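# Lower a held peg into a plate's hole

## Task

The left gripper starts out holding a peg a little above a plate, near the plate's hole. Lower the peg into that hole until it sits on the hole's bottom; forcing or wedging the peg in with too much push counts as failure.

## Robot and tools

Robot: two arms, left_arm and right_arm, each ending in a two-finger gripper with a wrist camera (cam_left_wrist and cam_right_wrist, both 672x504). Base poses in the scene frame: left_arm (-0.021, +0.297, 0) m, quat_wxyz (+1.000, 0, 0, +0.011); right_arm (+0.004, -0.285, 0) m, quat_wxyz (+1.000, 0, 0, +0.027). A two-camera stand sits behind the arms. In this job only the left gripper carries the peg; the right arm can simply be kept still.

Frame: everything uses the scene frame. Its origin is at table-top height, halfway between the nominal bases; +x points out over the table, +y toward left_arm, +z up. Image left/right does not match arm names. Positions are metres, orientations quat_wxyz. A gripper's fingers point along its own +z and spread along its own y; end_effector_position is the point between the pads, roughly 1 cm short of the tips. Reported poses can be wrong by up to a few cm, more when the arm reaches far.

Row layout (shared by execute_actions and move): one flat list of 14 numbers, each in [-1, 1], covering both arms even if one is idle: dx, dy, dz, rx, ry, rz, opening for left_arm, then the same seven for right_arm. dx..rz are offsets, not poses: measured from that arm's Hand target at the moment the action or move begins, along scene axes, with rotation about the Hand target's position. Scale: 1.0 = 0.6 m for dx/dy/dz and 180 degrees for rotation; rx, ry, rz form a single rotation vector. Every row in one action or one move target list counts from that same start, but a new call starts from the updated Hand target, so repeating an offset keeps moving. Six zeros for an arm re-requests its current Hand target. Opening is absolute: +1 fully open (0.093 m), -1 closed. A 0 is a real command (half-open), so always resend the left arm's current grip number to keep hold of the peg.

execute_actions: actions = list of actions; each action is a table of up to 15 rows, one row per 1/30 s step, last row held to fill 15 steps (0.5 s). cameras: list of names, ["all"], [] or null; an empty actions list returns images and full state.

move: target = one 14-number row or a list of up to 15 rows, all offsets from the same starting Hand targets. speed in m/s, 0.002 to 2.9 (default 0.25), rotation capped at twice that in rad/s; one value or one per target. blend in m for corner rounding (0 = stop at each). opening_speed per second on the -1..+1 scale, at least 0.2. grip_force in N per pad, 10 to 50, persists once set. blocking=false returns early while motion continues. A move is capped at 10 s, uses about one action per 0.5 s, and does not avoid obstacles. Its extra result line reports done, off_target, moving, held or fault, plus limits=paced (pose clipped) or limits=held (steps withheld).

wait: seconds 0 to 10, arms keep their last command. stop: brakes a running move. zoom_image: camera (cam_left_wrist or cam_right_wrist) and region [x0, y0, x1, y1] in pixels, at most 504 by 504, from the latest images. finished_scene: scene number 1 to 3; ends the attempt, irreversibly.

Results: end_effector_position and end_effector_quat_wxyz per arm; Hand target (the commanded pose offsets build on); Tool commands; grip_measured (gripper motor on the -1..+1 scale; pads meet near -0.94, each millimetre of object width adds about 0.0208, may read up to 0.02 too open); Joint positions (six joints, then gripper gap in m); Joint velocities (may say within noise or be omitted); Joint torques (offset and noisy, joints 1 to 3 wrap at ±28 N m); step readings of end_effector_position for action calls; MOTOR HOT at 75 °C, and a fold-away fault at 90 °C.

Control behaviour: each step the commanded orientation is clipped to within 40 degrees of the measured one. Friction and gravity can leave the gripper short, low or tilted; tiny moves may not happen or may drift. After each move compare the pose with the Hand target, correct tilt, and if short send the remaining distance as an offset. An arm blocked by contact keeps pushing until commanded away; to release, command a target back beyond (above) where the gripper rests.

Joint ranges (rad): waist -2.618 to 3.054, shoulder 0.000 to 3.142, elbow 0.000 to 3.142 (straight at 2.901), wrist pitch -1.571 to 1.571, wrist yaw -1.571 to 1.571, wrist roll -2.094 to 2.094. Camera K: left fx=fy=417.164, cx 336.12, cy 250.587; right fx=fy=411.582, cx 336.139, cy 253.773.

Avoid: ramming or wedging the peg (go slowly, and do not aim far below the hole bottom); dropping the peg or letting it leave the table; opening while it moves; fast contacts; bringing the two grippers or wrist cameras together (arm-to-arm presses can end the attempt); camera cables touching things; paths near an arm's own base; long pushes or stretched poses that heat motors.

Each tool is called after "Request:" as name([rows], argument=value, ...), one row to a line, values as JSON.

## Session

Request:
execute_actions(actions=[])

Scene clock: 0.00 s.
left_arm: end_effector_position=(+0.2684, +0.1484, +0.1308) grip_measured=-0.261 end_effector_quat_wxyz=(+0.012, +0.856, +0.516, +0.016) | right_arm: end_effector_position=(+0.3789, -0.2649, +0.4022) grip_measured=+1.000 end_effector_quat_wxyz=(+0.707, -0.019, +0.707, +0.019)
Joint positions: left_arm=[-0.504 1.736 1.492 -1.289 -0.015 1.575 0.033] | right_arm=[0 1.047 1.047 0 0 0 0.093]
Joint velocities: left_arm=[0.002 -0.002 0.007 -0.007 0.007 -0.051 0.008] | right_arm=[within noise]
Joint torques (N m): no reading
Heat: left arm: 24 °C; right arm: 24 °C.
Hand target: left_arm +0.2719, +0.1464, +0.1412; +0.029, +0.856, +0.516, +0.026 | right_arm +0.3765, -0.2650, +0.4130; +0.717, -0.019, +0.697, +0.019
Tool commands: left_gripper/opening=-0.941311 right_gripper/opening=+1.0

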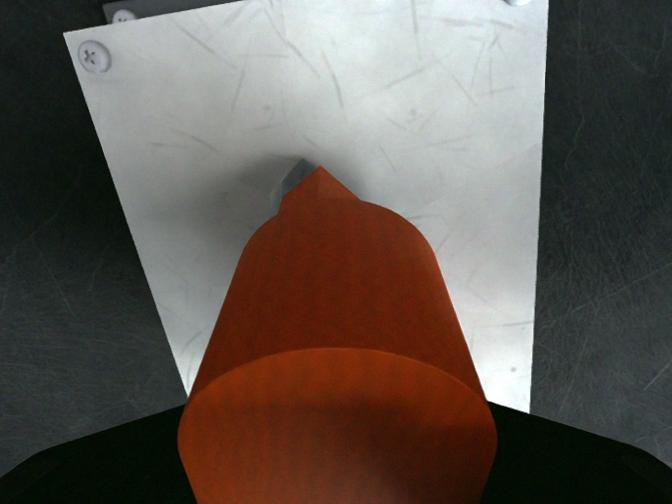

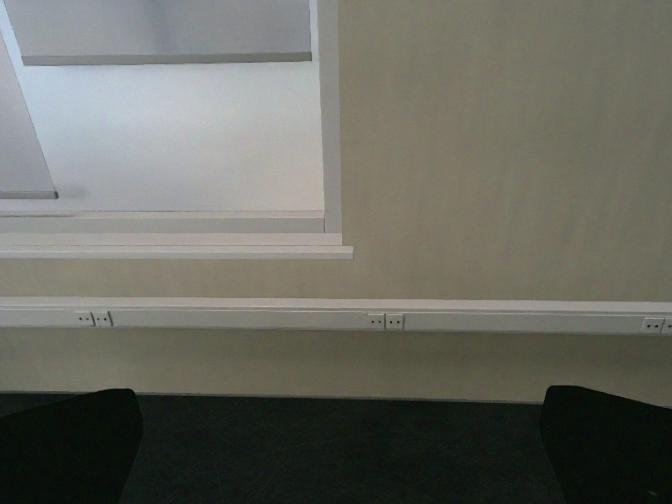

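Request:
zoom_image(camera="cam_left_wrist", region=[220, 120, 440, 285])

Scaled by 2.291 from the camera's 672x504 image, which has a finer 960x720 frame.

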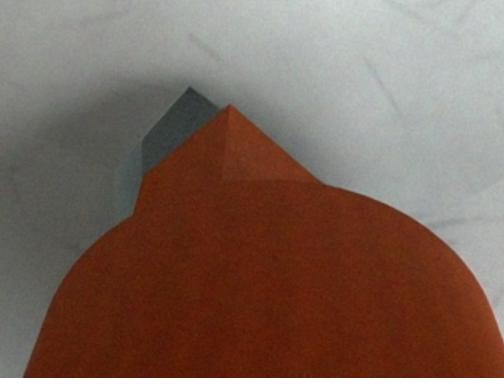

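Request:
move([
  [0,0,0.025,0,0,0,-0.941311,0,0,0,0,0,0,1],
  [0.0233,0.0442,0.025,0,0,0,-0.941311,0,0,0,0,0,0,1],
], speed=0.1, cameras=["cam_left_wrist"])

Request:
zoom_image(camera="cam_left_wrist", region=[220, 20, 440, 285])

Scene clock: 47.77 s.
left_arm: end_effector_position=(+0.2800, +0.1756, +0.1404) grip_measured=-0.202 end_effector_quat_wxyz=(+0.010, +0.852, +0.524, +0.017) | right_arm: end_effector_position=(+0.3789, -0.2649, +0.4021) grip_measured=+1.000 end_effector_quat_wxyz=(+0.707, -0.019, +0.707, +0.019)
Joint positions: left_arm=[-0.413 1.736 1.53 -1.329 -0.016 1.648 0.035] | right_arm=[0 1.047 1.047 0 0 0 0.093]
Joint torques (N m): left_arm=[0.36 -8.46 8.18 0.24 0.02 0.26] | right_arm=[-0.18 -3.04 8.12 2.21 -0.01 -0.03]
Heat: left arm: 31 °C; right arm: 31 °C.
Hand target: left_arm +0.2859, +0.1730, +0.1562; +0.029, +0.856, +0.516, +0.026 | right_arm +0.3765, -0.2650, +0.4129; +0.717, -0.019, +0.697, +0.019
Off the commanded pose: left_arm 0.017 m, 3 deg | right_arm 0.011 m, 2 deg.
move: off_target (left_arm, right_arm)
Images, in order (width x height): cam_left_wrist 672x504.

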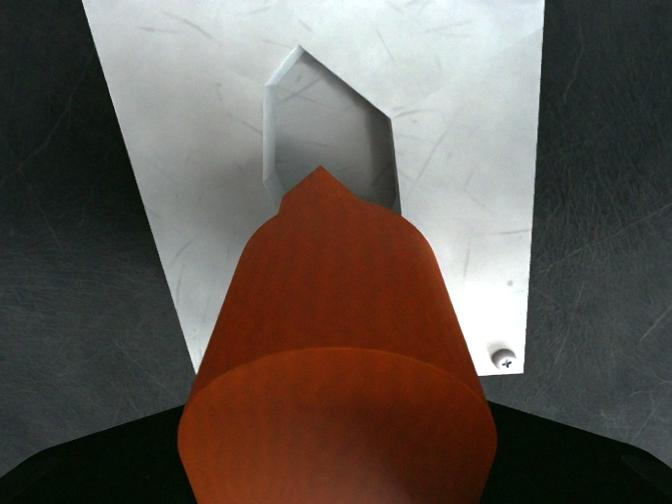

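Scaled by 1.902 from the camera's 672x504 image, which has a finer 960x720 frame.

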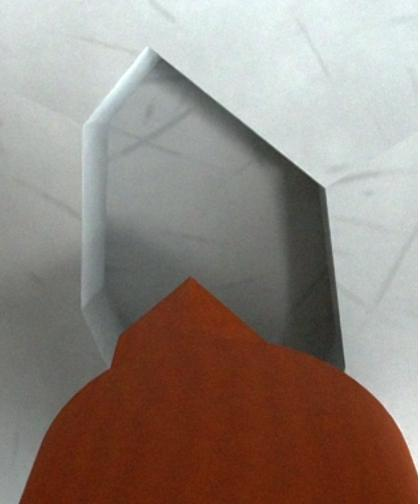

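Request:
move(target=[0.031,0.059,0.06,0,0,0,-0.941311,0,0,0,0,0,0,1], speed=0.1, cameras=["cam_left_wrist"])

Request:
zoom_image(camera="cam_left_wrist", region=[220, 0, 440, 230])

Scene clock: 75.53 s.
left_arm: end_effector_position=(+0.3008, +0.2094, +0.1819) grip_measured=-0.202 end_effector_quat_wxyz=(+0.016, +0.852, +0.523, +0.022) | right_arm: end_effector_position=(+0.3789, -0.2649, +0.4021) grip_measured=+1.000 end_effector_quat_wxyz=(+0.707, -0.019, +0.707, +0.019)
Joint positions: left_arm=[-0.292 1.773 1.74 -1.483 -0.011 1.771 0.035] | right_arm=[0 1.047 1.047 0 0 0 0.093]
Joint torques (N m): left_arm=[0.58 -7.58 7.73 0.32 0.1 0.14] | right_arm=[-0.2 -3.04 8.1 2.21 -0.01 -0.03]
Heat: left arm: 32 °C; right arm: 32 °C.
Hand target: left_arm +0.3046, +0.2084, +0.1923; +0.029, +0.856, +0.516, +0.026 | right_arm +0.3765, -0.2650, +0.4129; +0.717, -0.019, +0.697, +0.019
Off the commanded pose: left_arm 0.011 m, 2 deg | right_arm 0.011 m, 2 deg.
move: off_target (left_arm, right_arm)
Images, in order (width x height): cam_left_wrist 672x504.

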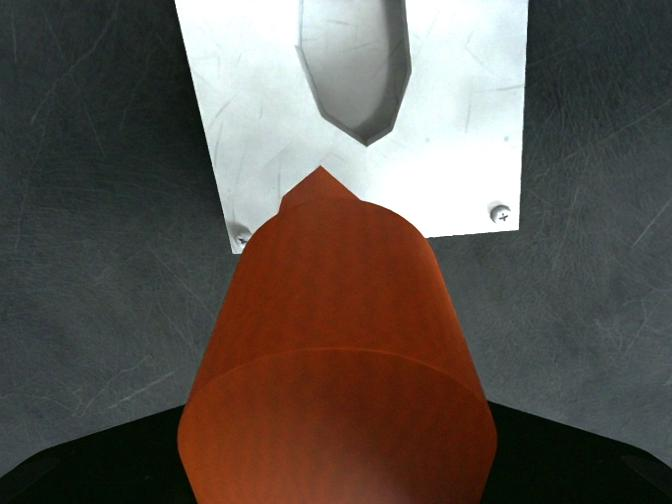

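Scaled by 2.191 from the camera's 672x504 image, which has a finer 960x720 frame.

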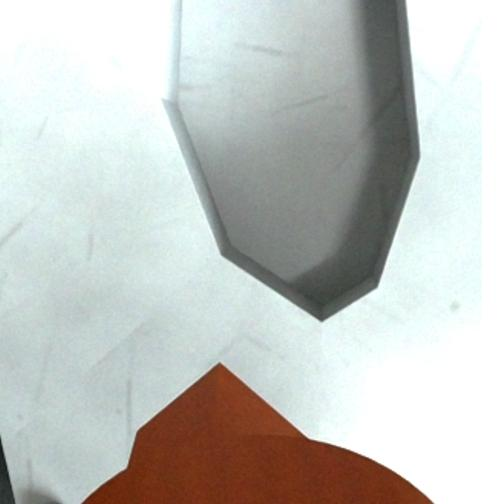

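Request:
move(target=[-0.02,-0.035,0.1,0,0,0,-0.941311,0,0,0,0,0,0,1], speed=0.1, cameras=["cam_left_wrist"])

Request:
zoom_image(camera="cam_left_wrist", region=[220, 0, 440, 230])

Scene clock: 85.47 s.
left_arm: end_effector_position=(+0.2945, +0.1906, +0.2338) grip_measured=-0.202 end_effector_quat_wxyz=(+0.061, +0.854, +0.513, +0.058) | right_arm: end_effector_position=(+0.3789, -0.2649, +0.4021) grip_measured=+1.000 end_effector_quat_wxyz=(+0.707, -0.019, +0.707, +0.019)
Joint positions: left_arm=[-0.352 1.722 1.882 -1.563 -0.01 1.732 0.035] | right_arm=[0 1.047 1.047 0 0 0 0.093]
Joint torques (N m): left_arm=[-0.84 -9.37 7.3 0.62 0.02 -0.17] | right_arm=[-0.2 -3.03 8.12 2.2 -0.02 -0.03]
Heat: left arm: 34 °C; right arm: 33 °C.
Hand target: left_arm +0.2925, +0.1873, +0.2521; +0.029, +0.856, +0.516, +0.026 | right_arm +0.3765, -0.2650, +0.4129; +0.717, -0.019, +0.697, +0.019
Off the commanded pose: left_arm 0.019 m, 5 deg | right_arm 0.011 m, 2 deg.
joint sent to its limit (left arm) — joint 4 (wrist pitch), lower limit. The joint targets are off in orientation, not in position.
move: off_target (left_arm, right_arm)
Images, in order (width x height): cam_left_wrist 672x504.

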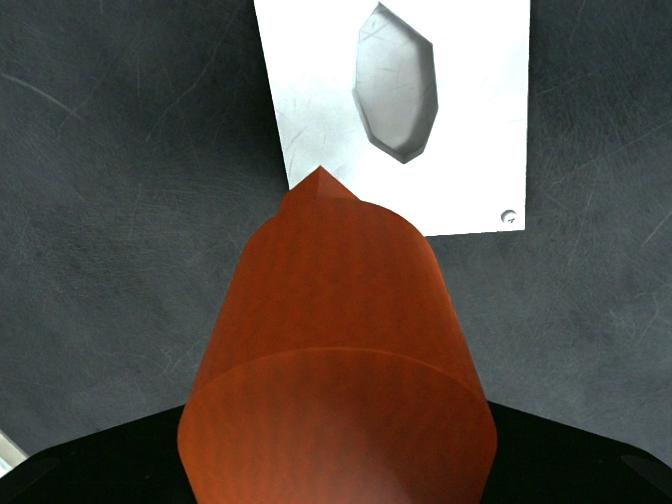

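Scaled by 2.191 from the camera's 672x504 image, which has a finer 960x720 frame.

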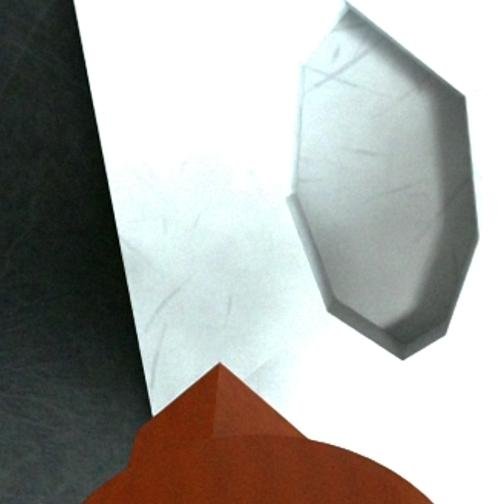

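Request:
move(target=[-0.0142,-0.0555,-0.17,0.001,0.0127,0.0222,-0.941311,0,0,0,0,0,0,1], speed=0.1, cameras=["cam_left_wrist"])

Request:
zoom_image(camera="cam_left_wrist", region=[220, 60, 440, 230])

Scene clock: 271.00 s.
left_arm: end_effector_position=(+0.2825, +0.1597, +0.1495) grip_measured=-0.202 end_effector_quat_wxyz=(+0.005, +0.838, +0.545, +0.009) | right_arm: end_effector_position=(+0.3789, -0.2649, +0.4021) grip_measured=+1.000 end_effector_quat_wxyz=(+0.707, -0.019, +0.707, +0.019)
Joint positions: left_arm=[-0.452 1.789 1.63 -1.395 -0.01 1.56 0.035] | right_arm=[0 1.047 1.047 0 0 0 0.093]
Joint torques (N m): left_arm=[-0.94 -8.23 4.44 0.58 0.04 -0.13] | right_arm=[-0.18 -3.03 8.1 2.21 -0.02 -0.02]
Heat: left arm: 42 °C; right arm: 37 °C.
Hand target: left_arm +0.2841, +0.1541, +0.1502; +0.016, +0.838, +0.546, +0.011 | right_arm +0.3765, -0.2650, +0.4129; +0.717, -0.019, +0.697, +0.019
Off the commanded pose: left_arm 0.006 m, 1 deg | right_arm 0.011 m, 2 deg.
move: off_target (right_arm)
Images, in order (width x height): cam_left_wrist 672x504.

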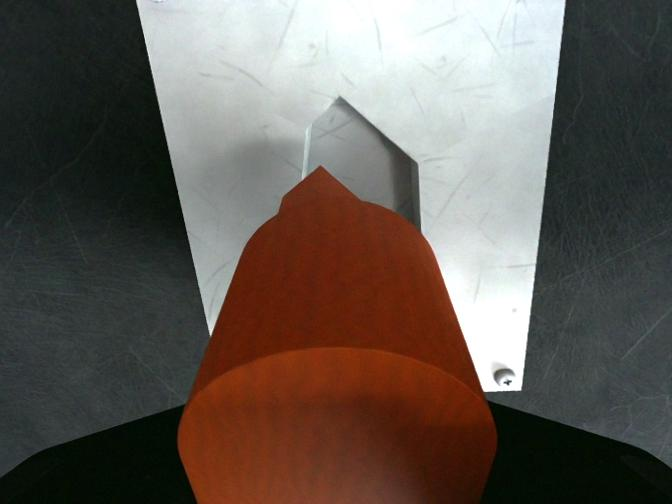

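Scaled by 2.291 from the camera's 672x504 image, which has a finer 960x720 frame.

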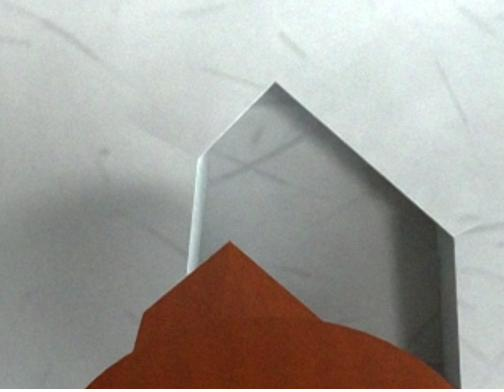

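Request:
zoom_image(camera="cam_left_wrist", region=[260, 150, 380, 230])

Scaled by 4.200 from the camera's 672x504 image, which has a finer 960x720 frame.

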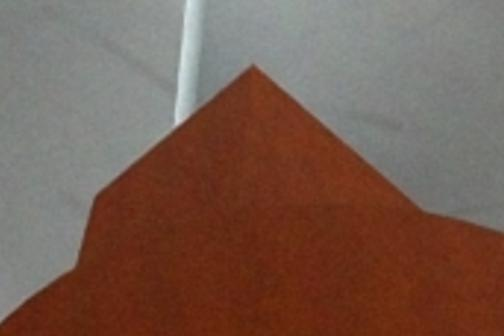

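Request:
move(target=[0,0,0.0,0.04,-0.0115,0.0083,-0.941311,0,0,0,0,0,0,1], speed=0.1, cameras=["cam_left_wrist"])

Request:
zoom_image(camera="cam_left_wrist", region=[220, 60, 440, 230])

Scene clock: 331.03 s.
left_arm: end_effector_position=(+0.2825, +0.1564, +0.1445) grip_measured=-0.202 end_effector_quat_wxyz=(-0.030, +0.831, +0.553, +0.054) | right_arm: end_effector_position=(+0.3789, -0.2649, +0.4021) grip_measured=+1.000 end_effector_quat_wxyz=(+0.707, -0.019, +0.707, +0.019)
Joint positions: left_arm=[-0.517 1.809 1.63 -1.395 -0.123 1.471 0.035] | right_arm=[0 1.047 1.047 0 0 0 0.093]
Joint torques (N m): left_arm=[-0.94 -7.87 6.32 0.23 -0.21 -0.13] | right_arm=[-0.2 -3.04 8.12 2.21 -0.02 -0.03]
Heat: left arm: 40 °C; right arm: 38 °C.
Hand target: left_arm +0.2841, +0.1540, +0.1503; -0.026, +0.829, +0.555, +0.060 | right_arm +0.3765, -0.2650, +0.4129; +0.717, -0.019, +0.697, +0.019
Off the commanded pose: left_arm 0.006 m, 1 deg | right_arm 0.011 m, 2 deg.
move: off_target (right_arm)
Images, in order (width x height): cam_left_wrist 672x504.

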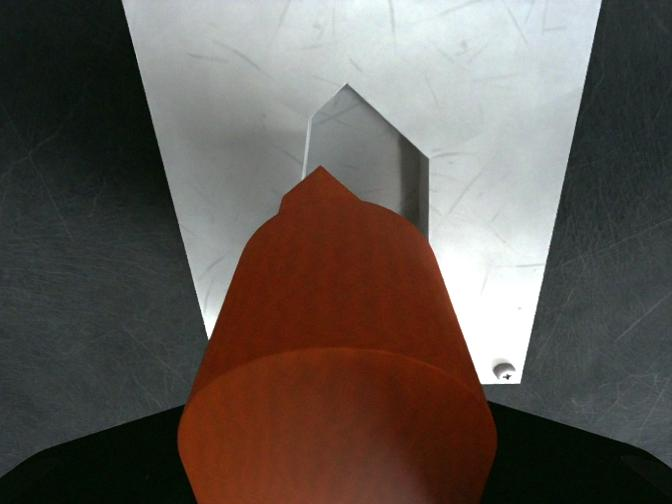

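Scaled by 2.291 from the camera's 672x504 image, which has a finer 960x720 frame.

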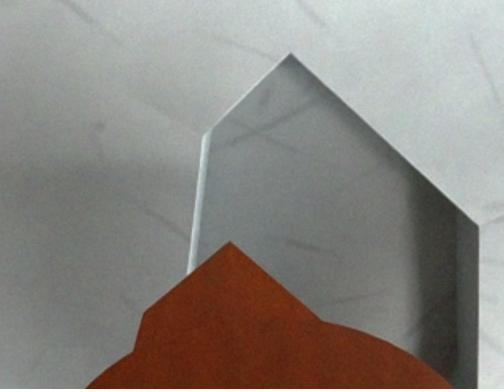

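Request:
move(target=[-0.0217,-0.0233,-0.01,0,0,0.0083,-0.941311,0,0,0,0,0,0,1], speed=0.1, cameras=["cam_left_wrist"])

Request:
zoom_image(camera="cam_left_wrist", region=[220, 60, 440, 230])

Scene clock: 373.13 s.
left_arm: end_effector_position=(+0.2720, +0.1406, +0.1419) grip_measured=-0.202 end_effector_quat_wxyz=(-0.031, +0.824, +0.563, +0.055) | right_arm: end_effector_position=(+0.3789, -0.2649, +0.4021) grip_measured=+1.000 end_effector_quat_wxyz=(+0.707, -0.019, +0.707, +0.019)
Joint positions: left_arm=[-0.576 1.809 1.619 -1.395 -0.125 1.389 0.035] | right_arm=[0 1.047 1.047 0 0 0 0.093]
Joint torques (N m): left_arm=[-0.69 -8.98 4.21 0.41 -0.19 -0.15] | right_arm=[-0.2 -3.04 8.12 2.2 -0.01 -0.03]
Heat: left arm: 37 °C; right arm: 39 °C.
Hand target: left_arm +0.2711, +0.1400, +0.1443; -0.027, +0.822, +0.565, +0.060 | right_arm +0.3765, -0.2650, +0.4129; +0.717, -0.019, +0.697, +0.019
Off the commanded pose: left_arm 0.003 m, 1 deg | right_arm 0.011 m, 2 deg.
move: off_target (right_arm)
Images, in order (width x height): cam_left_wrist 672x504.

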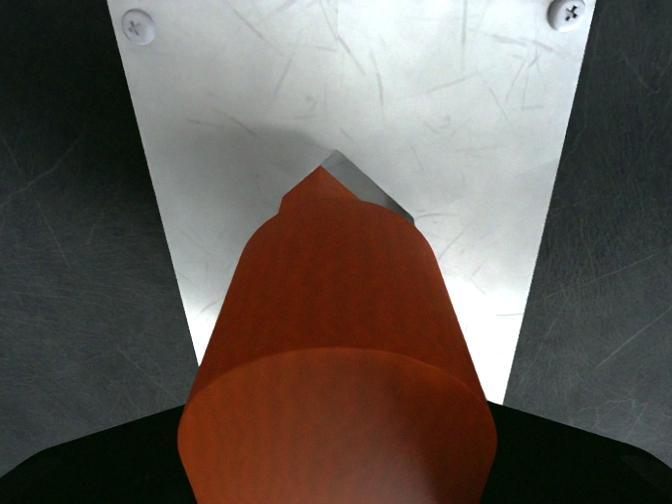

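Scaled by 2.291 from the camera's 672x504 image, which has a finer 960x720 frame.

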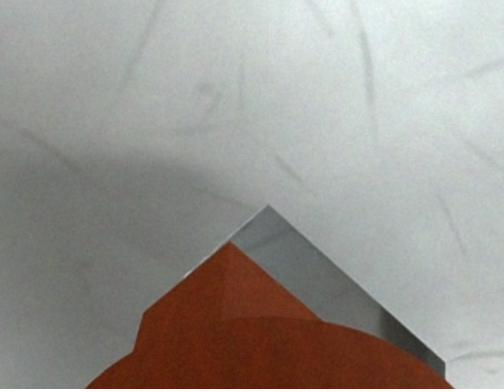

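Request:
move(target=[-0.0068,0.0007,-0.01,0,0,0,-0.941311,0,0,0,0,0,0,1], speed=0.1, cameras=["cam_left_wrist"])

Request:
zoom_image(camera="cam_left_wrist", region=[240, 120, 440, 230])

Scene clock: 391.17 s.
left_arm: end_effector_position=(+0.2664, +0.1440, +0.1315) grip_measured=-0.202 end_effector_quat_wxyz=(-0.044, +0.823, +0.564, +0.049) | right_arm: end_effector_position=(+0.3789, -0.2649, +0.4021) grip_measured=+1.000 end_effector_quat_wxyz=(+0.707, -0.019, +0.707, +0.019)
Joint positions: left_arm=[-0.576 1.809 1.578 -1.381 -0.125 1.383 0.035] | right_arm=[0 1.047 1.047 0 0 0 0.093]
Joint torques (N m): left_arm=[-1.16 -10.32 4.21 0.48 -0.19 -0.13] | right_arm=[-0.2 -3.04 8.12 2.21 -0.01 -0.03]
Heat: left arm: 37 °C; right arm: 39 °C.
Hand target: left_arm +0.2670, +0.1405, +0.1382; -0.027, +0.822, +0.565, +0.060 | right_arm +0.3765, -0.2650, +0.4129; +0.717, -0.019, +0.697, +0.019
Off the commanded pose: left_arm 0.008 m, 2 deg | right_arm 0.011 m, 2 deg.
move: off_target (right_arm)
Images, in order (width x height): cam_left_wrist 672x504.

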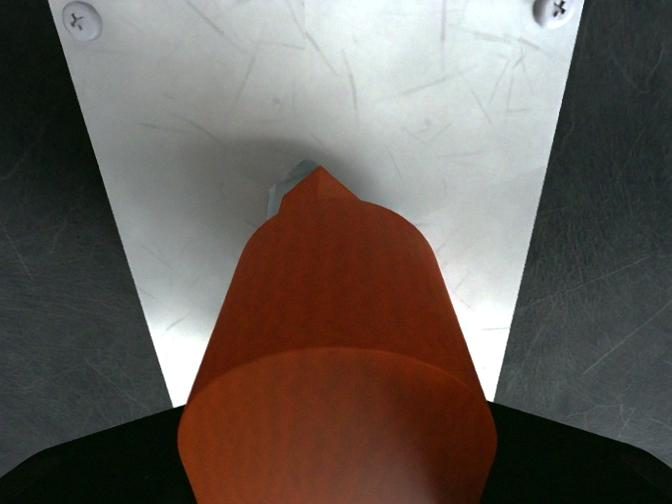

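Scaled by 2.520 from the camera's 672x504 image, which has a finer 960x720 frame.

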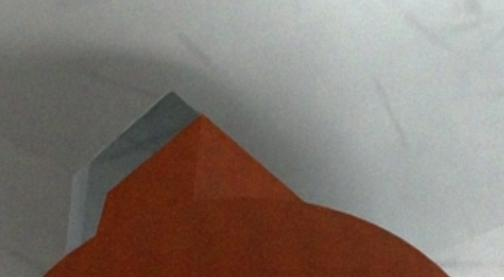

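Request:
move(target=[0.0025,-0.007,0.002,0,0,0,-0.941311,0,0,0,0,0,0,1], speed=0.1, cameras=["cam_left_wrist"])

Request:
zoom_image(camera="cam_left_wrist", region=[240, 120, 440, 230])

Scene clock: 422.53 s.
left_arm: end_effector_position=(+0.2648, +0.1411, +0.1315) grip_measured=-0.202 end_effector_quat_wxyz=(-0.044, +0.824, +0.563, +0.049) | right_arm: end_effector_position=(+0.3789, -0.2649, +0.4021) grip_measured=+1.000 end_effector_quat_wxyz=(+0.707, -0.019, +0.707, +0.019)
Joint positions: left_arm=[-0.586 1.809 1.578 -1.381 -0.125 1.375 0.035] | right_arm=[0 1.047 1.047 0 0 0 0.093]
Joint torques (N m): left_arm=[-1.11 -9.16 5.85 0.36 -0.16 -0.17] | right_arm=[-0.2 -3.02 8.12 2.21 -0.01 -0.03]
Heat: left arm: 40 °C; right arm: 40 °C.
Hand target: left_arm +0.2684, +0.1363, +0.1394; -0.027, +0.822, +0.565, +0.060 | right_arm +0.3765, -0.2650, +0.4129; +0.717, -0.019, +0.697, +0.019
Off the commanded pose: left_arm 0.010 m, 2 deg | right_arm 0.011 m, 2 deg.
move: off_target (right_arm)
Images, in order (width x height): cam_left_wrist 672x504.

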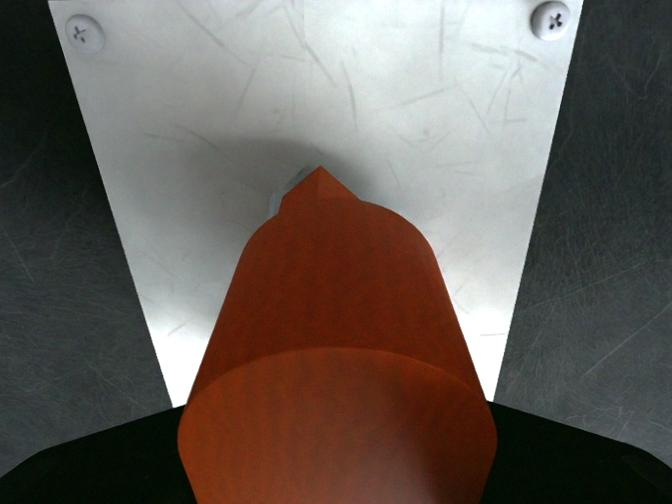

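Scaled by 2.520 from the camera's 672x504 image, which has a finer 960x720 frame.

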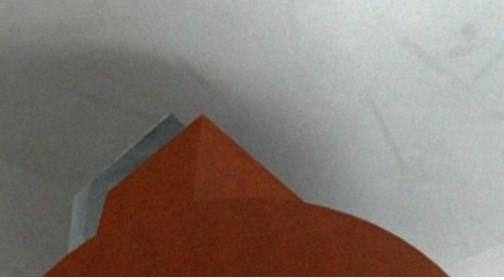

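Request:
move(target=[0.0058,-0.0032,0.005,0,0,0,-0.941311,0,0,0,0,0,0,1], speed=0.1, cameras=["cam_left_wrist"])

Request:
zoom_image(camera="cam_left_wrist", region=[240, 120, 440, 230])

Scene clock: 441.73 s.
left_arm: end_effector_position=(+0.2648, +0.1411, +0.1315) grip_measured=-0.202 end_effector_quat_wxyz=(-0.044, +0.823, +0.564, +0.049) | right_arm: end_effector_position=(+0.3789, -0.2649, +0.4021) grip_measured=+1.000 end_effector_quat_wxyz=(+0.707, -0.019, +0.707, +0.019)
Joint positions: left_arm=[-0.586 1.809 1.578 -1.381 -0.125 1.374 0.035] | right_arm=[0 1.047 1.047 0 0 0 0.093]
Joint torques (N m): left_arm=[-0.91 -7.83 8.13 0.21 -0.19 -0.12] | right_arm=[-0.2 -3.04 8.1 2.2 -0.01 -0.03]
Heat: left arm: 40 °C; right arm: 40 °C.
Hand target: left_arm +0.2719, +0.1344, +0.1424; -0.027, +0.822, +0.565, +0.060 | right_arm +0.3765, -0.2650, +0.4129; +0.717, -0.019, +0.697, +0.019
Off the commanded pose: left_arm 0.015 m, 2 deg | right_arm 0.011 m, 2 deg.
move: off_target (left_arm, right_arm)
Images, in order (width x height): cam_left_wrist 672x504.

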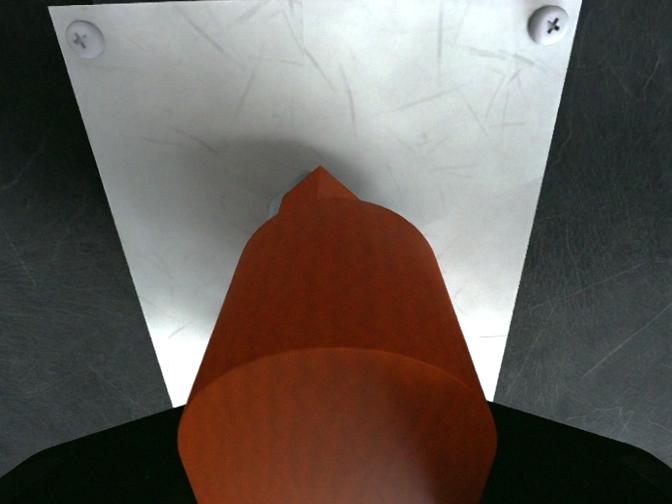

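Scaled by 2.520 from the camera's 672x504 image, which has a finer 960x720 frame.

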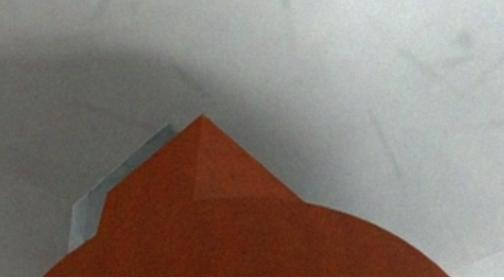

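Request:
move(target=[0,0,0.005,0,0,0,-0.941311,0,0,0,0,0,0,1], speed=0.1, cameras=["cam_left_wrist"])

Request:
zoom_image(camera="cam_left_wrist", region=[240, 120, 440, 230])

Scene clock: 462.20 s.
left_arm: end_effector_position=(+0.2685, +0.1388, +0.1360) grip_measured=-0.202 end_effector_quat_wxyz=(-0.035, +0.823, +0.564, +0.053) | right_arm: end_effector_position=(+0.3789, -0.2649, +0.4021) grip_measured=+1.000 end_effector_quat_wxyz=(+0.707, -0.019, +0.707, +0.019)
Joint positions: left_arm=[-0.586 1.809 1.596 -1.381 -0.125 1.374 0.035] | right_arm=[0 1.047 1.047 0 0 0 0.093]
Joint torques (N m): left_arm=[-0.92 -7.66 7.76 0.1 -0.18 -0.14] | right_arm=[-0.2 -3.04 8.1 2.21 -0.01 -0.02]
Heat: left arm: 42 °C; right arm: 40 °C.
Hand target: left_arm +0.2719, +0.1344, +0.1454; -0.027, +0.822, +0.565, +0.060 | right_arm +0.3765, -0.2650, +0.4129; +0.717, -0.019, +0.697, +0.019
Off the commanded pose: left_arm 0.011 m, 1 deg | right_arm 0.011 m, 2 deg.
move: off_target (left_arm, right_arm)
Images, in order (width x height): cam_left_wrist 672x504.

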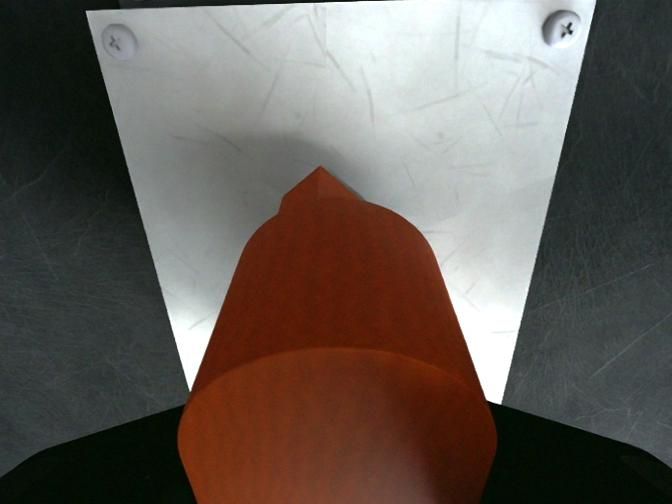

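Scaled by 2.520 from the camera's 672x504 image, which has a finer 960x720 frame.

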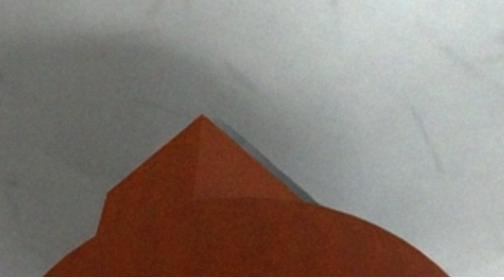

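Request:
move(target=[0.0052,0.0095,0,0,0,0,-0.941311,0,0,0,0,0,0,1], speed=0.1, cameras=["cam_left_wrist"])

Request:
zoom_image(camera="cam_left_wrist", region=[240, 120, 440, 230])

Scene clock: 487.57 s.
left_arm: end_effector_position=(+0.2685, +0.1388, +0.1360) grip_measured=-0.202 end_effector_quat_wxyz=(-0.035, +0.823, +0.564, +0.053) | right_arm: end_effector_position=(+0.3789, -0.2649, +0.4021) grip_measured=+1.000 end_effector_quat_wxyz=(+0.707, -0.019, +0.707, +0.019)
Joint positions: left_arm=[-0.586 1.809 1.596 -1.381 -0.125 1.374 0.035] | right_arm=[0 1.047 1.047 0 0 0 0.093]
Joint torques (N m): left_arm=[0.94 -7.84 7.46 0.12 -0.19 0.04] | right_arm=[-0.2 -3.04 8.12 2.21 -0.01 -0.03]
Heat: left arm: 42 °C; right arm: 40 °C.
Hand target: left_arm +0.2750, +0.1401, +0.1454; -0.027, +0.822, +0.565, +0.060 | right_arm +0.3765, -0.2650, +0.4129; +0.717, -0.019, +0.697, +0.019
Off the commanded pose: left_arm 0.012 m, 1 deg | right_arm 0.011 m, 2 deg.
move: off_target (left_arm, right_arm)
Images, in order (width x height): cam_left_wrist 672x504.

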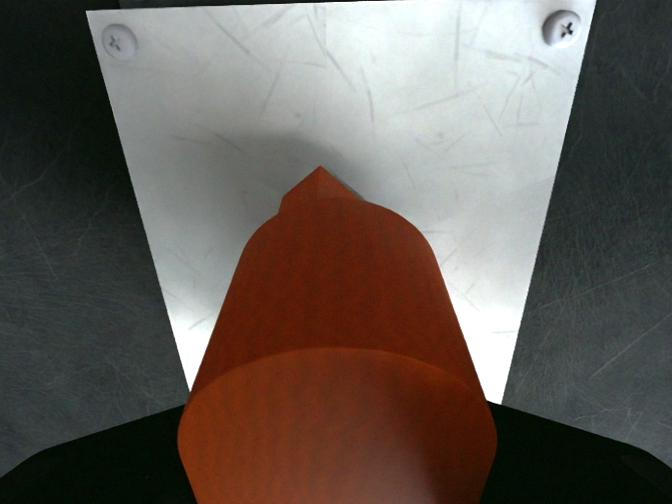

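Scaled by 2.520 from the camera's 672x504 image, which has a finer 960x720 frame.

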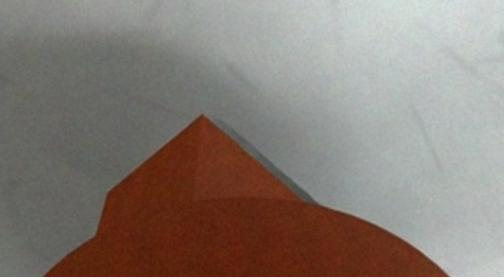

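Request:
move(target=[0.0027,0.0052,0,0,0,0,-0.941311,0,0,0,0,0,0,1], speed=0.1, cameras=["cam_left_wrist"])

Request:
zoom_image(camera="cam_left_wrist", region=[240, 120, 440, 230])

Scene clock: 500.93 s.
left_arm: end_effector_position=(+0.2704, +0.1424, +0.1360) grip_measured=-0.202 end_effector_quat_wxyz=(-0.036, +0.820, +0.569, +0.053) | right_arm: end_effector_position=(+0.3789, -0.2649, +0.4021) grip_measured=+1.000 end_effector_quat_wxyz=(+0.707, -0.019, +0.707, +0.019)
Joint positions: left_arm=[-0.574 1.809 1.596 -1.381 -0.126 1.374 0.035] | right_arm=[0 1.047 1.047 0 0 0 0.093]
Joint torques (N m): left_arm=[0.77 -7.98 7.41 0.16 -0.18 0.16] | right_arm=[-0.2 -3.04 8.12 2.21 -0.01 -0.03]
Heat: left arm: 43 °C; right arm: 41 °C.
Hand target: left_arm +0.2766, +0.1433, +0.1454; -0.027, +0.822, +0.565, +0.060 | right_arm +0.3765, -0.2650, +0.4129; +0.717, -0.019, +0.697, +0.019
Off the commanded pose: left_arm 0.011 m, 1 deg | right_arm 0.011 m, 2 deg.
move: off_target (left_arm, right_arm)
Images, in order (width x height): cam_left_wrist 672x504.

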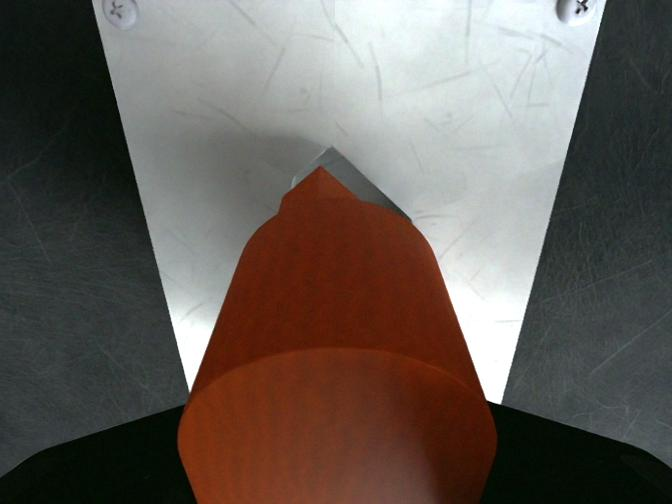

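Scaled by 2.520 from the camera's 672x504 image, which has a finer 960x720 frame.

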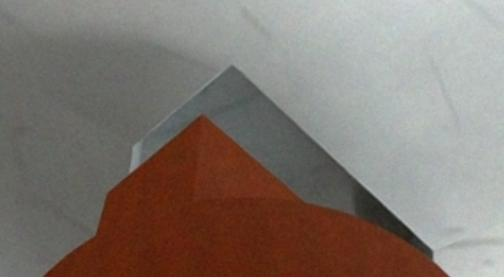

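Request:
move(target=[-0.016,-0.0105,-0.0123,0,0,0,-0.941311,0,0,0,0,0,0,1], speed=0.1, cameras=["cam_left_wrist"])

Request:
zoom_image(camera="cam_left_wrist", region=[240, 120, 440, 230])

Scene clock: 534.77 s.
left_arm: end_effector_position=(+0.2664, +0.1393, +0.1336) grip_measured=-0.202 end_effector_quat_wxyz=(-0.039, +0.824, +0.563, +0.051) | right_arm: end_effector_position=(+0.3789, -0.2649, +0.4021) grip_measured=+1.000 end_effector_quat_wxyz=(+0.707, -0.019, +0.707, +0.019)
Joint positions: left_arm=[-0.588 1.809 1.586 -1.381 -0.126 1.374 0.035] | right_arm=[0 1.047 1.047 0 0 0 0.093]
Joint torques (N m): left_arm=[-0.84 -9.57 4.22 0.47 -0.16 -0.15] | right_arm=[-0.18 -3.03 8.1 2.21 -0.01 -0.02]
Heat: left arm: 43 °C; right arm: 41 °C.
Hand target: left_arm +0.2671, +0.1370, +0.1380; -0.027, +0.822, +0.566, +0.060 | right_arm +0.3765, -0.2650, +0.4129; +0.717, -0.019, +0.697, +0.019
Off the commanded pose: left_arm 0.005 m, 2 deg | right_arm 0.011 m, 2 deg.
move: off_target (right_arm)
Images, in order (width x height): cam_left_wrist 672x504.

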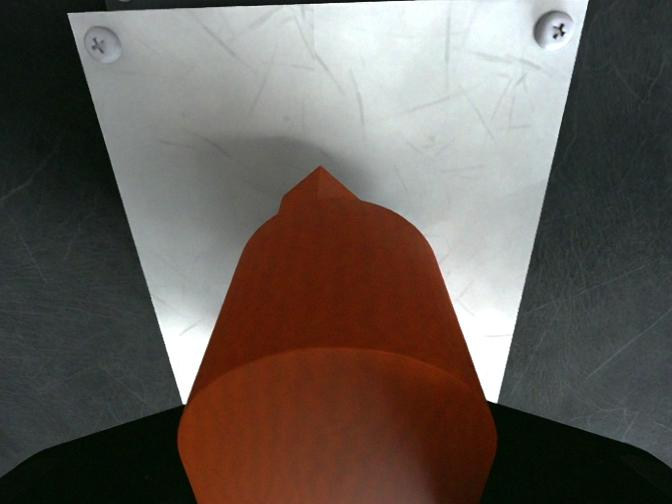

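Scaled by 2.520 from the camera's 672x504 image, which has a finer 960x720 frame.

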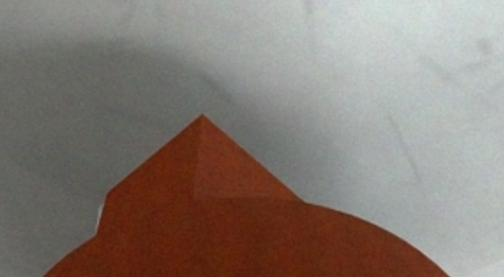

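Request:
move(target=[0.0062,0.0108,0,0,0,0,-0.941311,0,0,0,0,0,0,1], speed=0.1, cameras=["cam_left_wrist"])

Request:
zoom_image(camera="cam_left_wrist", region=[240, 120, 440, 230])

Scene clock: 556.13 s.
left_arm: end_effector_position=(+0.2671, +0.1406, +0.1336) grip_measured=-0.202 end_effector_quat_wxyz=(-0.039, +0.822, +0.565, +0.051) | right_arm: end_effector_position=(+0.3789, -0.2649, +0.4021) grip_measured=+1.000 end_effector_quat_wxyz=(+0.707, -0.019, +0.707, +0.019)
Joint positions: left_arm=[-0.584 1.809 1.586 -1.381 -0.126 1.374 0.035] | right_arm=[0 1.047 1.047 0 0 0 0.093]
Joint torques (N m): left_arm=[0.95 -9.74 4.04 0.51 -0.19 0.09] | right_arm=[-0.18 -3.04 8.1 2.21 -0.01 -0.03]
Heat: left arm: 40 °C; right arm: 41 °C.
Hand target: left_arm +0.2707, +0.1434, +0.1380; -0.027, +0.822, +0.565, +0.060 | right_arm +0.3765, -0.2650, +0.4129; +0.717, -0.019, +0.697, +0.019
Off the commanded pose: left_arm 0.006 m, 2 deg | right_arm 0.011 m, 2 deg.
move: off_target (right_arm)
Images, in order (width x height): cam_left_wrist 672x504.

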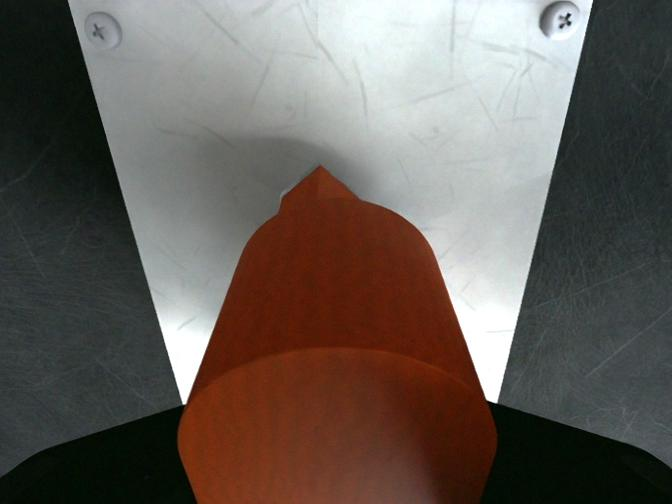

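Scaled by 2.520 from the camera's 672x504 image, which has a finer 960x720 frame.

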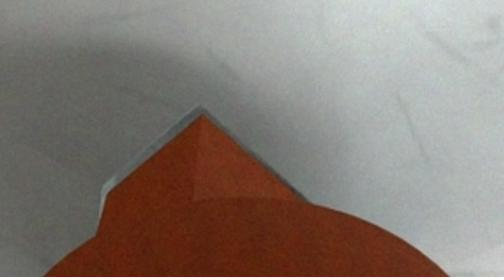

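Request:
move(target=[0,0,-0.008,0,0,0,-0.941311,0,0,0,0,0,0,1], speed=0.05, cameras=["cam_left_wrist"])

Request:
zoom_image(camera="cam_left_wrist", region=[240, 120, 440, 230])

Scene clock: 573.47 s.
left_arm: end_effector_position=(+0.2667, +0.1410, +0.1283) grip_measured=-0.202 end_effector_quat_wxyz=(-0.041, +0.822, +0.565, +0.051) | right_arm: end_effector_position=(+0.3789, -0.2649, +0.4021) grip_measured=+1.000 end_effector_quat_wxyz=(+0.707, -0.019, +0.707, +0.019)
Joint positions: left_arm=[-0.583 1.809 1.565 -1.362 -0.126 1.374 0.035] | right_arm=[0 1.047 1.047 0 0 0 0.093]
Joint torques (N m): left_arm=[0.91 -9.74 4.21 0.49 -0.2 0.08] | right_arm=[-0.2 -3.03 8.1 2.21 -0.02 -0.03]
Heat: left arm: 40 °C; right arm: 41 °C.
Hand target: left_arm +0.2707, +0.1434, +0.1332; -0.027, +0.822, +0.565, +0.060 | right_arm +0.3765, -0.2650, +0.4129; +0.717, -0.019, +0.697, +0.019
Off the commanded pose: left_arm 0.007 m, 2 deg | right_arm 0.011 m, 2 deg.
move: off_target (right_arm)
Images, in order (width x height): cam_left_wrist 672x504.

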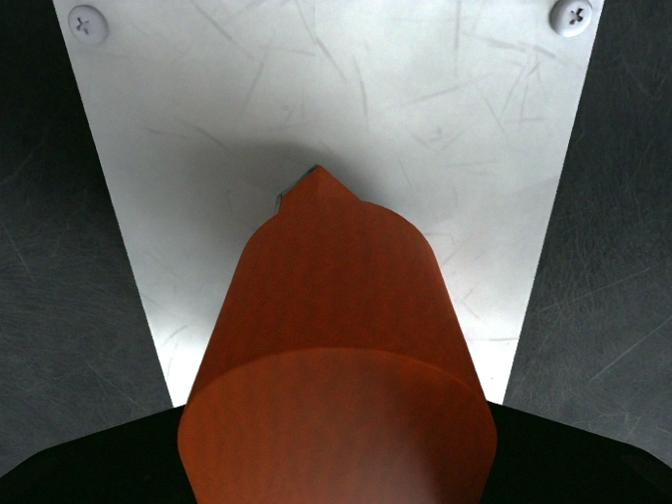

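Scaled by 2.520 from the camera's 672x504 image, which has a finer 960x720 frame.

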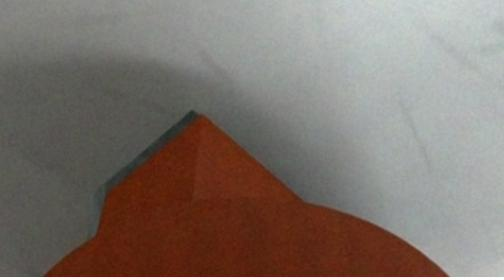

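Request:
move(target=[0.006,-0.0032,0,0,0,0,-0.941311,0,0,0,0,0,0,1], speed=0.05, cameras=["cam_left_wrist"])

Request:
zoom_image(camera="cam_left_wrist", region=[240, 120, 440, 230])

Scene clock: 613.50 s.
left_arm: end_effector_position=(+0.2667, +0.1410, +0.1283) grip_measured=-0.202 end_effector_quat_wxyz=(-0.040, +0.822, +0.565, +0.051) | right_arm: end_effector_position=(+0.3789, -0.2649, +0.4021) grip_measured=+1.000 end_effector_quat_wxyz=(+0.707, -0.019, +0.707, +0.019)
Joint positions: left_arm=[-0.583 1.809 1.565 -1.361 -0.126 1.374 0.035] | right_arm=[0 1.047 1.047 0 0 0 0.093]
Joint torques (N m): left_arm=[0.94 -8.36 5.57 0.47 -0.17 0.09] | right_arm=[-0.2 -3.04 8.1 2.2 -0.02 -0.03]
Heat: left arm: 42 °C; right arm: 42 °C.
Hand target: left_arm +0.2743, +0.1415, +0.1332; -0.027, +0.822, +0.565, +0.060 | right_arm +0.3765, -0.2650, +0.4129; +0.717, -0.019, +0.697, +0.019
Off the commanded pose: left_arm 0.009 m, 2 deg | right_arm 0.011 m, 2 deg.
move: off_target (right_arm)
Images, in order (width x height): cam_left_wrist 672x504.

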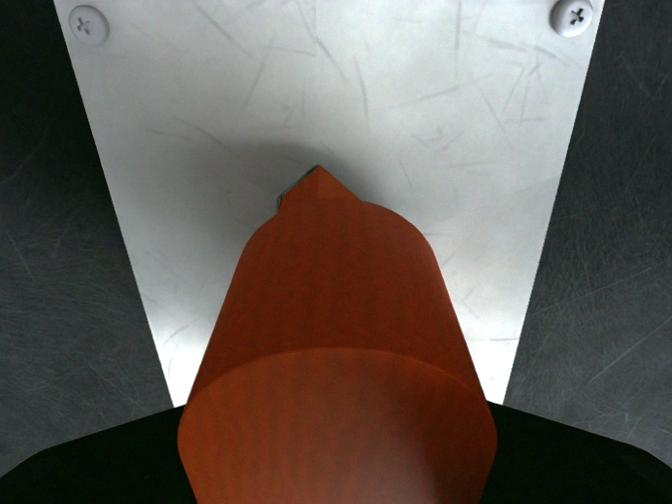

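Scaled by 2.520 from the camera's 672x504 image, which has a finer 960x720 frame.

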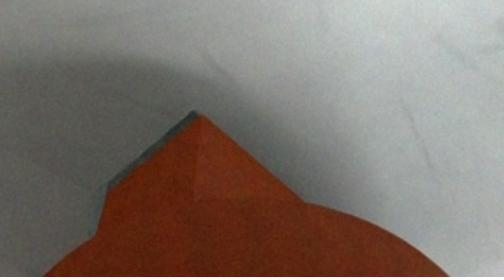

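Request:
move(target=[0.006,-0.0032,-0.002,0,0,0,-0.941311,0,0,0,0,0,0,1], speed=0.05, cameras=["cam_left_wrist"])

Request:
zoom_image(camera="cam_left_wrist", region=[240, 120, 440, 230])

Scene clock: 633.63 s.
left_arm: end_effector_position=(+0.2668, +0.1409, +0.1252) grip_measured=-0.202 end_effector_quat_wxyz=(-0.045, +0.822, +0.565, +0.049) | right_arm: end_effector_position=(+0.3789, -0.2649, +0.4021) grip_measured=+1.000 end_effector_quat_wxyz=(+0.707, -0.019, +0.707, +0.019)
Joint positions: left_arm=[-0.583 1.818 1.565 -1.361 -0.126 1.374 0.035] | right_arm=[0 1.047 1.047 0 0 0 0.093]
Joint torques (N m): left_arm=[0.98 -7.99 6.69 0.46 -0.18 0.11] | right_arm=[-0.18 -3.03 8.1 2.21 -0.01 -0.02]
Heat: left arm: 41 °C; right arm: 42 °C.
Hand target: left_arm +0.2780, +0.1396, +0.1320; -0.027, +0.822, +0.565, +0.060 | right_arm +0.3765, -0.2650, +0.4129; +0.717, -0.019, +0.697, +0.019
Off the commanded pose: left_arm 0.013 m, 2 deg | right_arm 0.011 m, 2 deg.
move: off_target (left_arm, right_arm)
Images, in order (width x height): cam_left_wrist 672x504.

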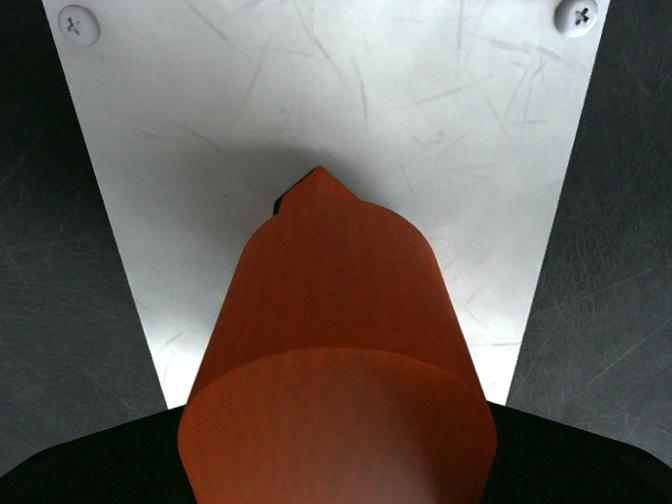

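Scaled by 2.520 from the camera's 672x504 image, which has a finer 960x720 frame.

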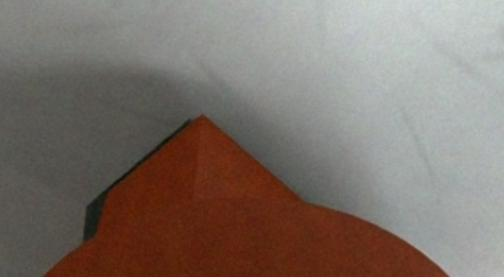

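Request:
zoom_image(camera="cam_left_wrist", region=[265, 150, 375, 225])

Scaled by 4.582 from the camera's 672x504 image, which has a finer 960x720 frame.

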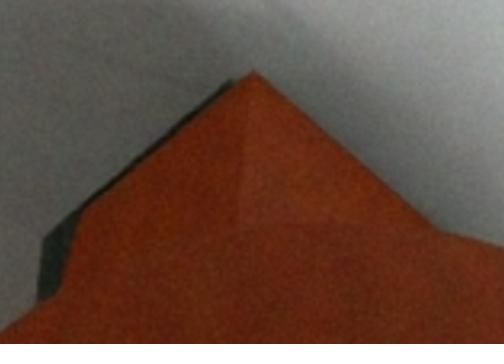

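Request:
move(target=[0.002,-0.0011,-0.004,0,0,0,-0.941311,0,0,0,0,0,0,1], speed=0.05, cameras=["cam_left_wrist"])

Request:
zoom_image(camera="cam_left_wrist", region=[265, 150, 375, 225])

Scene clock: 668.20 s.
left_arm: end_effector_position=(+0.2681, +0.1401, +0.1238) grip_measured=-0.202 end_effector_quat_wxyz=(-0.044, +0.822, +0.565, +0.049) | right_arm: end_effector_position=(+0.3789, -0.2649, +0.4021) grip_measured=+1.000 end_effector_quat_wxyz=(+0.707, -0.019, +0.707, +0.019)
Joint positions: left_arm=[-0.583 1.823 1.565 -1.355 -0.126 1.374 0.035] | right_arm=[0 1.047 1.047 0 0 0 0.093]
Joint torques (N m): left_arm=[0.99 -7.97 6.5 0.51 -0.19 0.09] | right_arm=[-0.18 -3.04 8.1 2.21 -0.01 -0.03]
Heat: left arm: 43 °C; right arm: 42 °C.
Hand target: left_arm +0.2792, +0.1389, +0.1296; -0.027, +0.822, +0.565, +0.060 | right_arm +0.3765, -0.2650, +0.4129; +0.717, -0.019, +0.697, +0.019
Off the commanded pose: left_arm 0.013 m, 2 deg | right_arm 0.011 m, 2 deg.
move: off_target (left_arm, right_arm)
Images, in order (width x height): cam_left_wrist 672x504.

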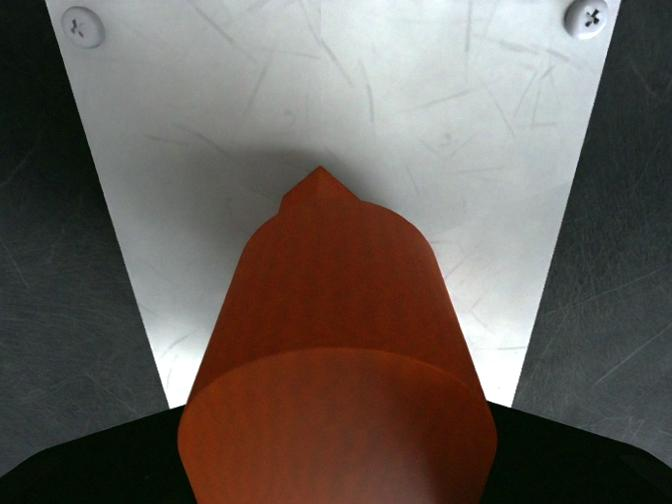

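Scaled by 4.582 from the camera's 672x504 image, which has a finer 960x720 frame.

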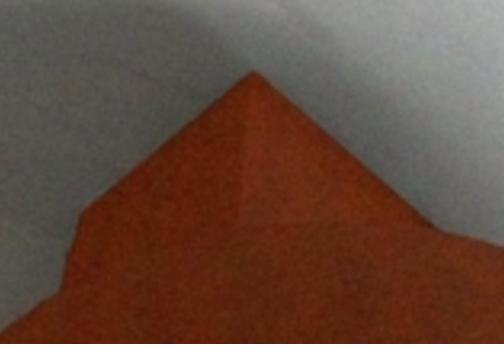

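Request:
move(target=[0,0,-0.006,0,0,0,-0.941311,0,0,0,0,0,0,1], speed=0.05, cameras=["cam_left_wrist"])

Request:
zoom_image(camera="cam_left_wrist", region=[265, 150, 375, 225])

Scene clock: 677.27 s.
left_arm: end_effector_position=(+0.2686, +0.1398, +0.1237) grip_measured=-0.202 end_effector_quat_wxyz=(-0.043, +0.822, +0.565, +0.050) | right_arm: end_effector_position=(+0.3789, -0.2649, +0.4021) grip_measured=+1.000 end_effector_quat_wxyz=(+0.707, -0.019, +0.707, +0.019)
Joint positions: left_arm=[-0.583 1.823 1.565 -1.353 -0.126 1.374 0.035] | right_arm=[0 1.047 1.047 0 0 0 0.093]
Joint torques (N m): left_arm=[1.07 -7.91 5.35 0.63 -0.18 0.08] | right_arm=[-0.18 -3.03 8.1 2.21 -0.01 -0.03]
Heat: left arm: 43 °C; right arm: 42 °C.
Hand target: left_arm +0.2792, +0.1389, +0.1260; -0.027, +0.822, +0.565, +0.060 | right_arm +0.3765, -0.2650, +0.4129; +0.717, -0.019, +0.697, +0.019
Off the commanded pose: left_arm 0.011 m, 2 deg | right_arm 0.011 m, 2 deg.
move: off_target (left_arm, right_arm)
Images, in order (width x height): cam_left_wrist 672x504.

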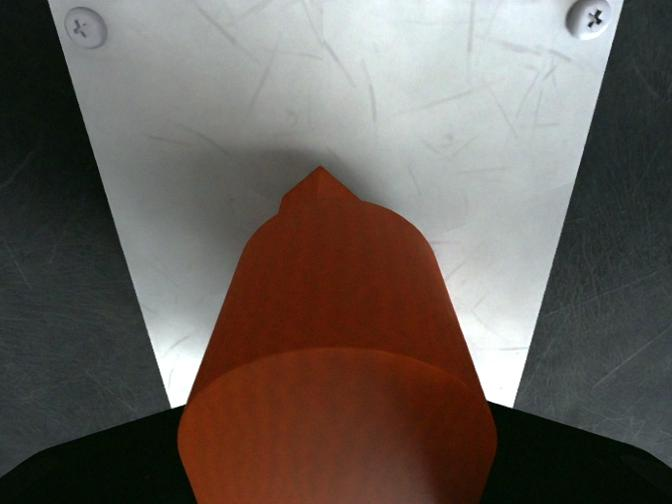

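Scaled by 4.582 from the camera's 672x504 image, which has a finer 960x720 frame.

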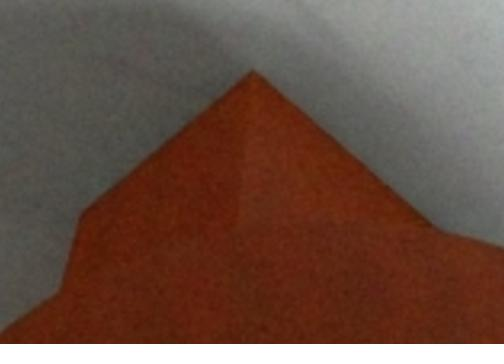

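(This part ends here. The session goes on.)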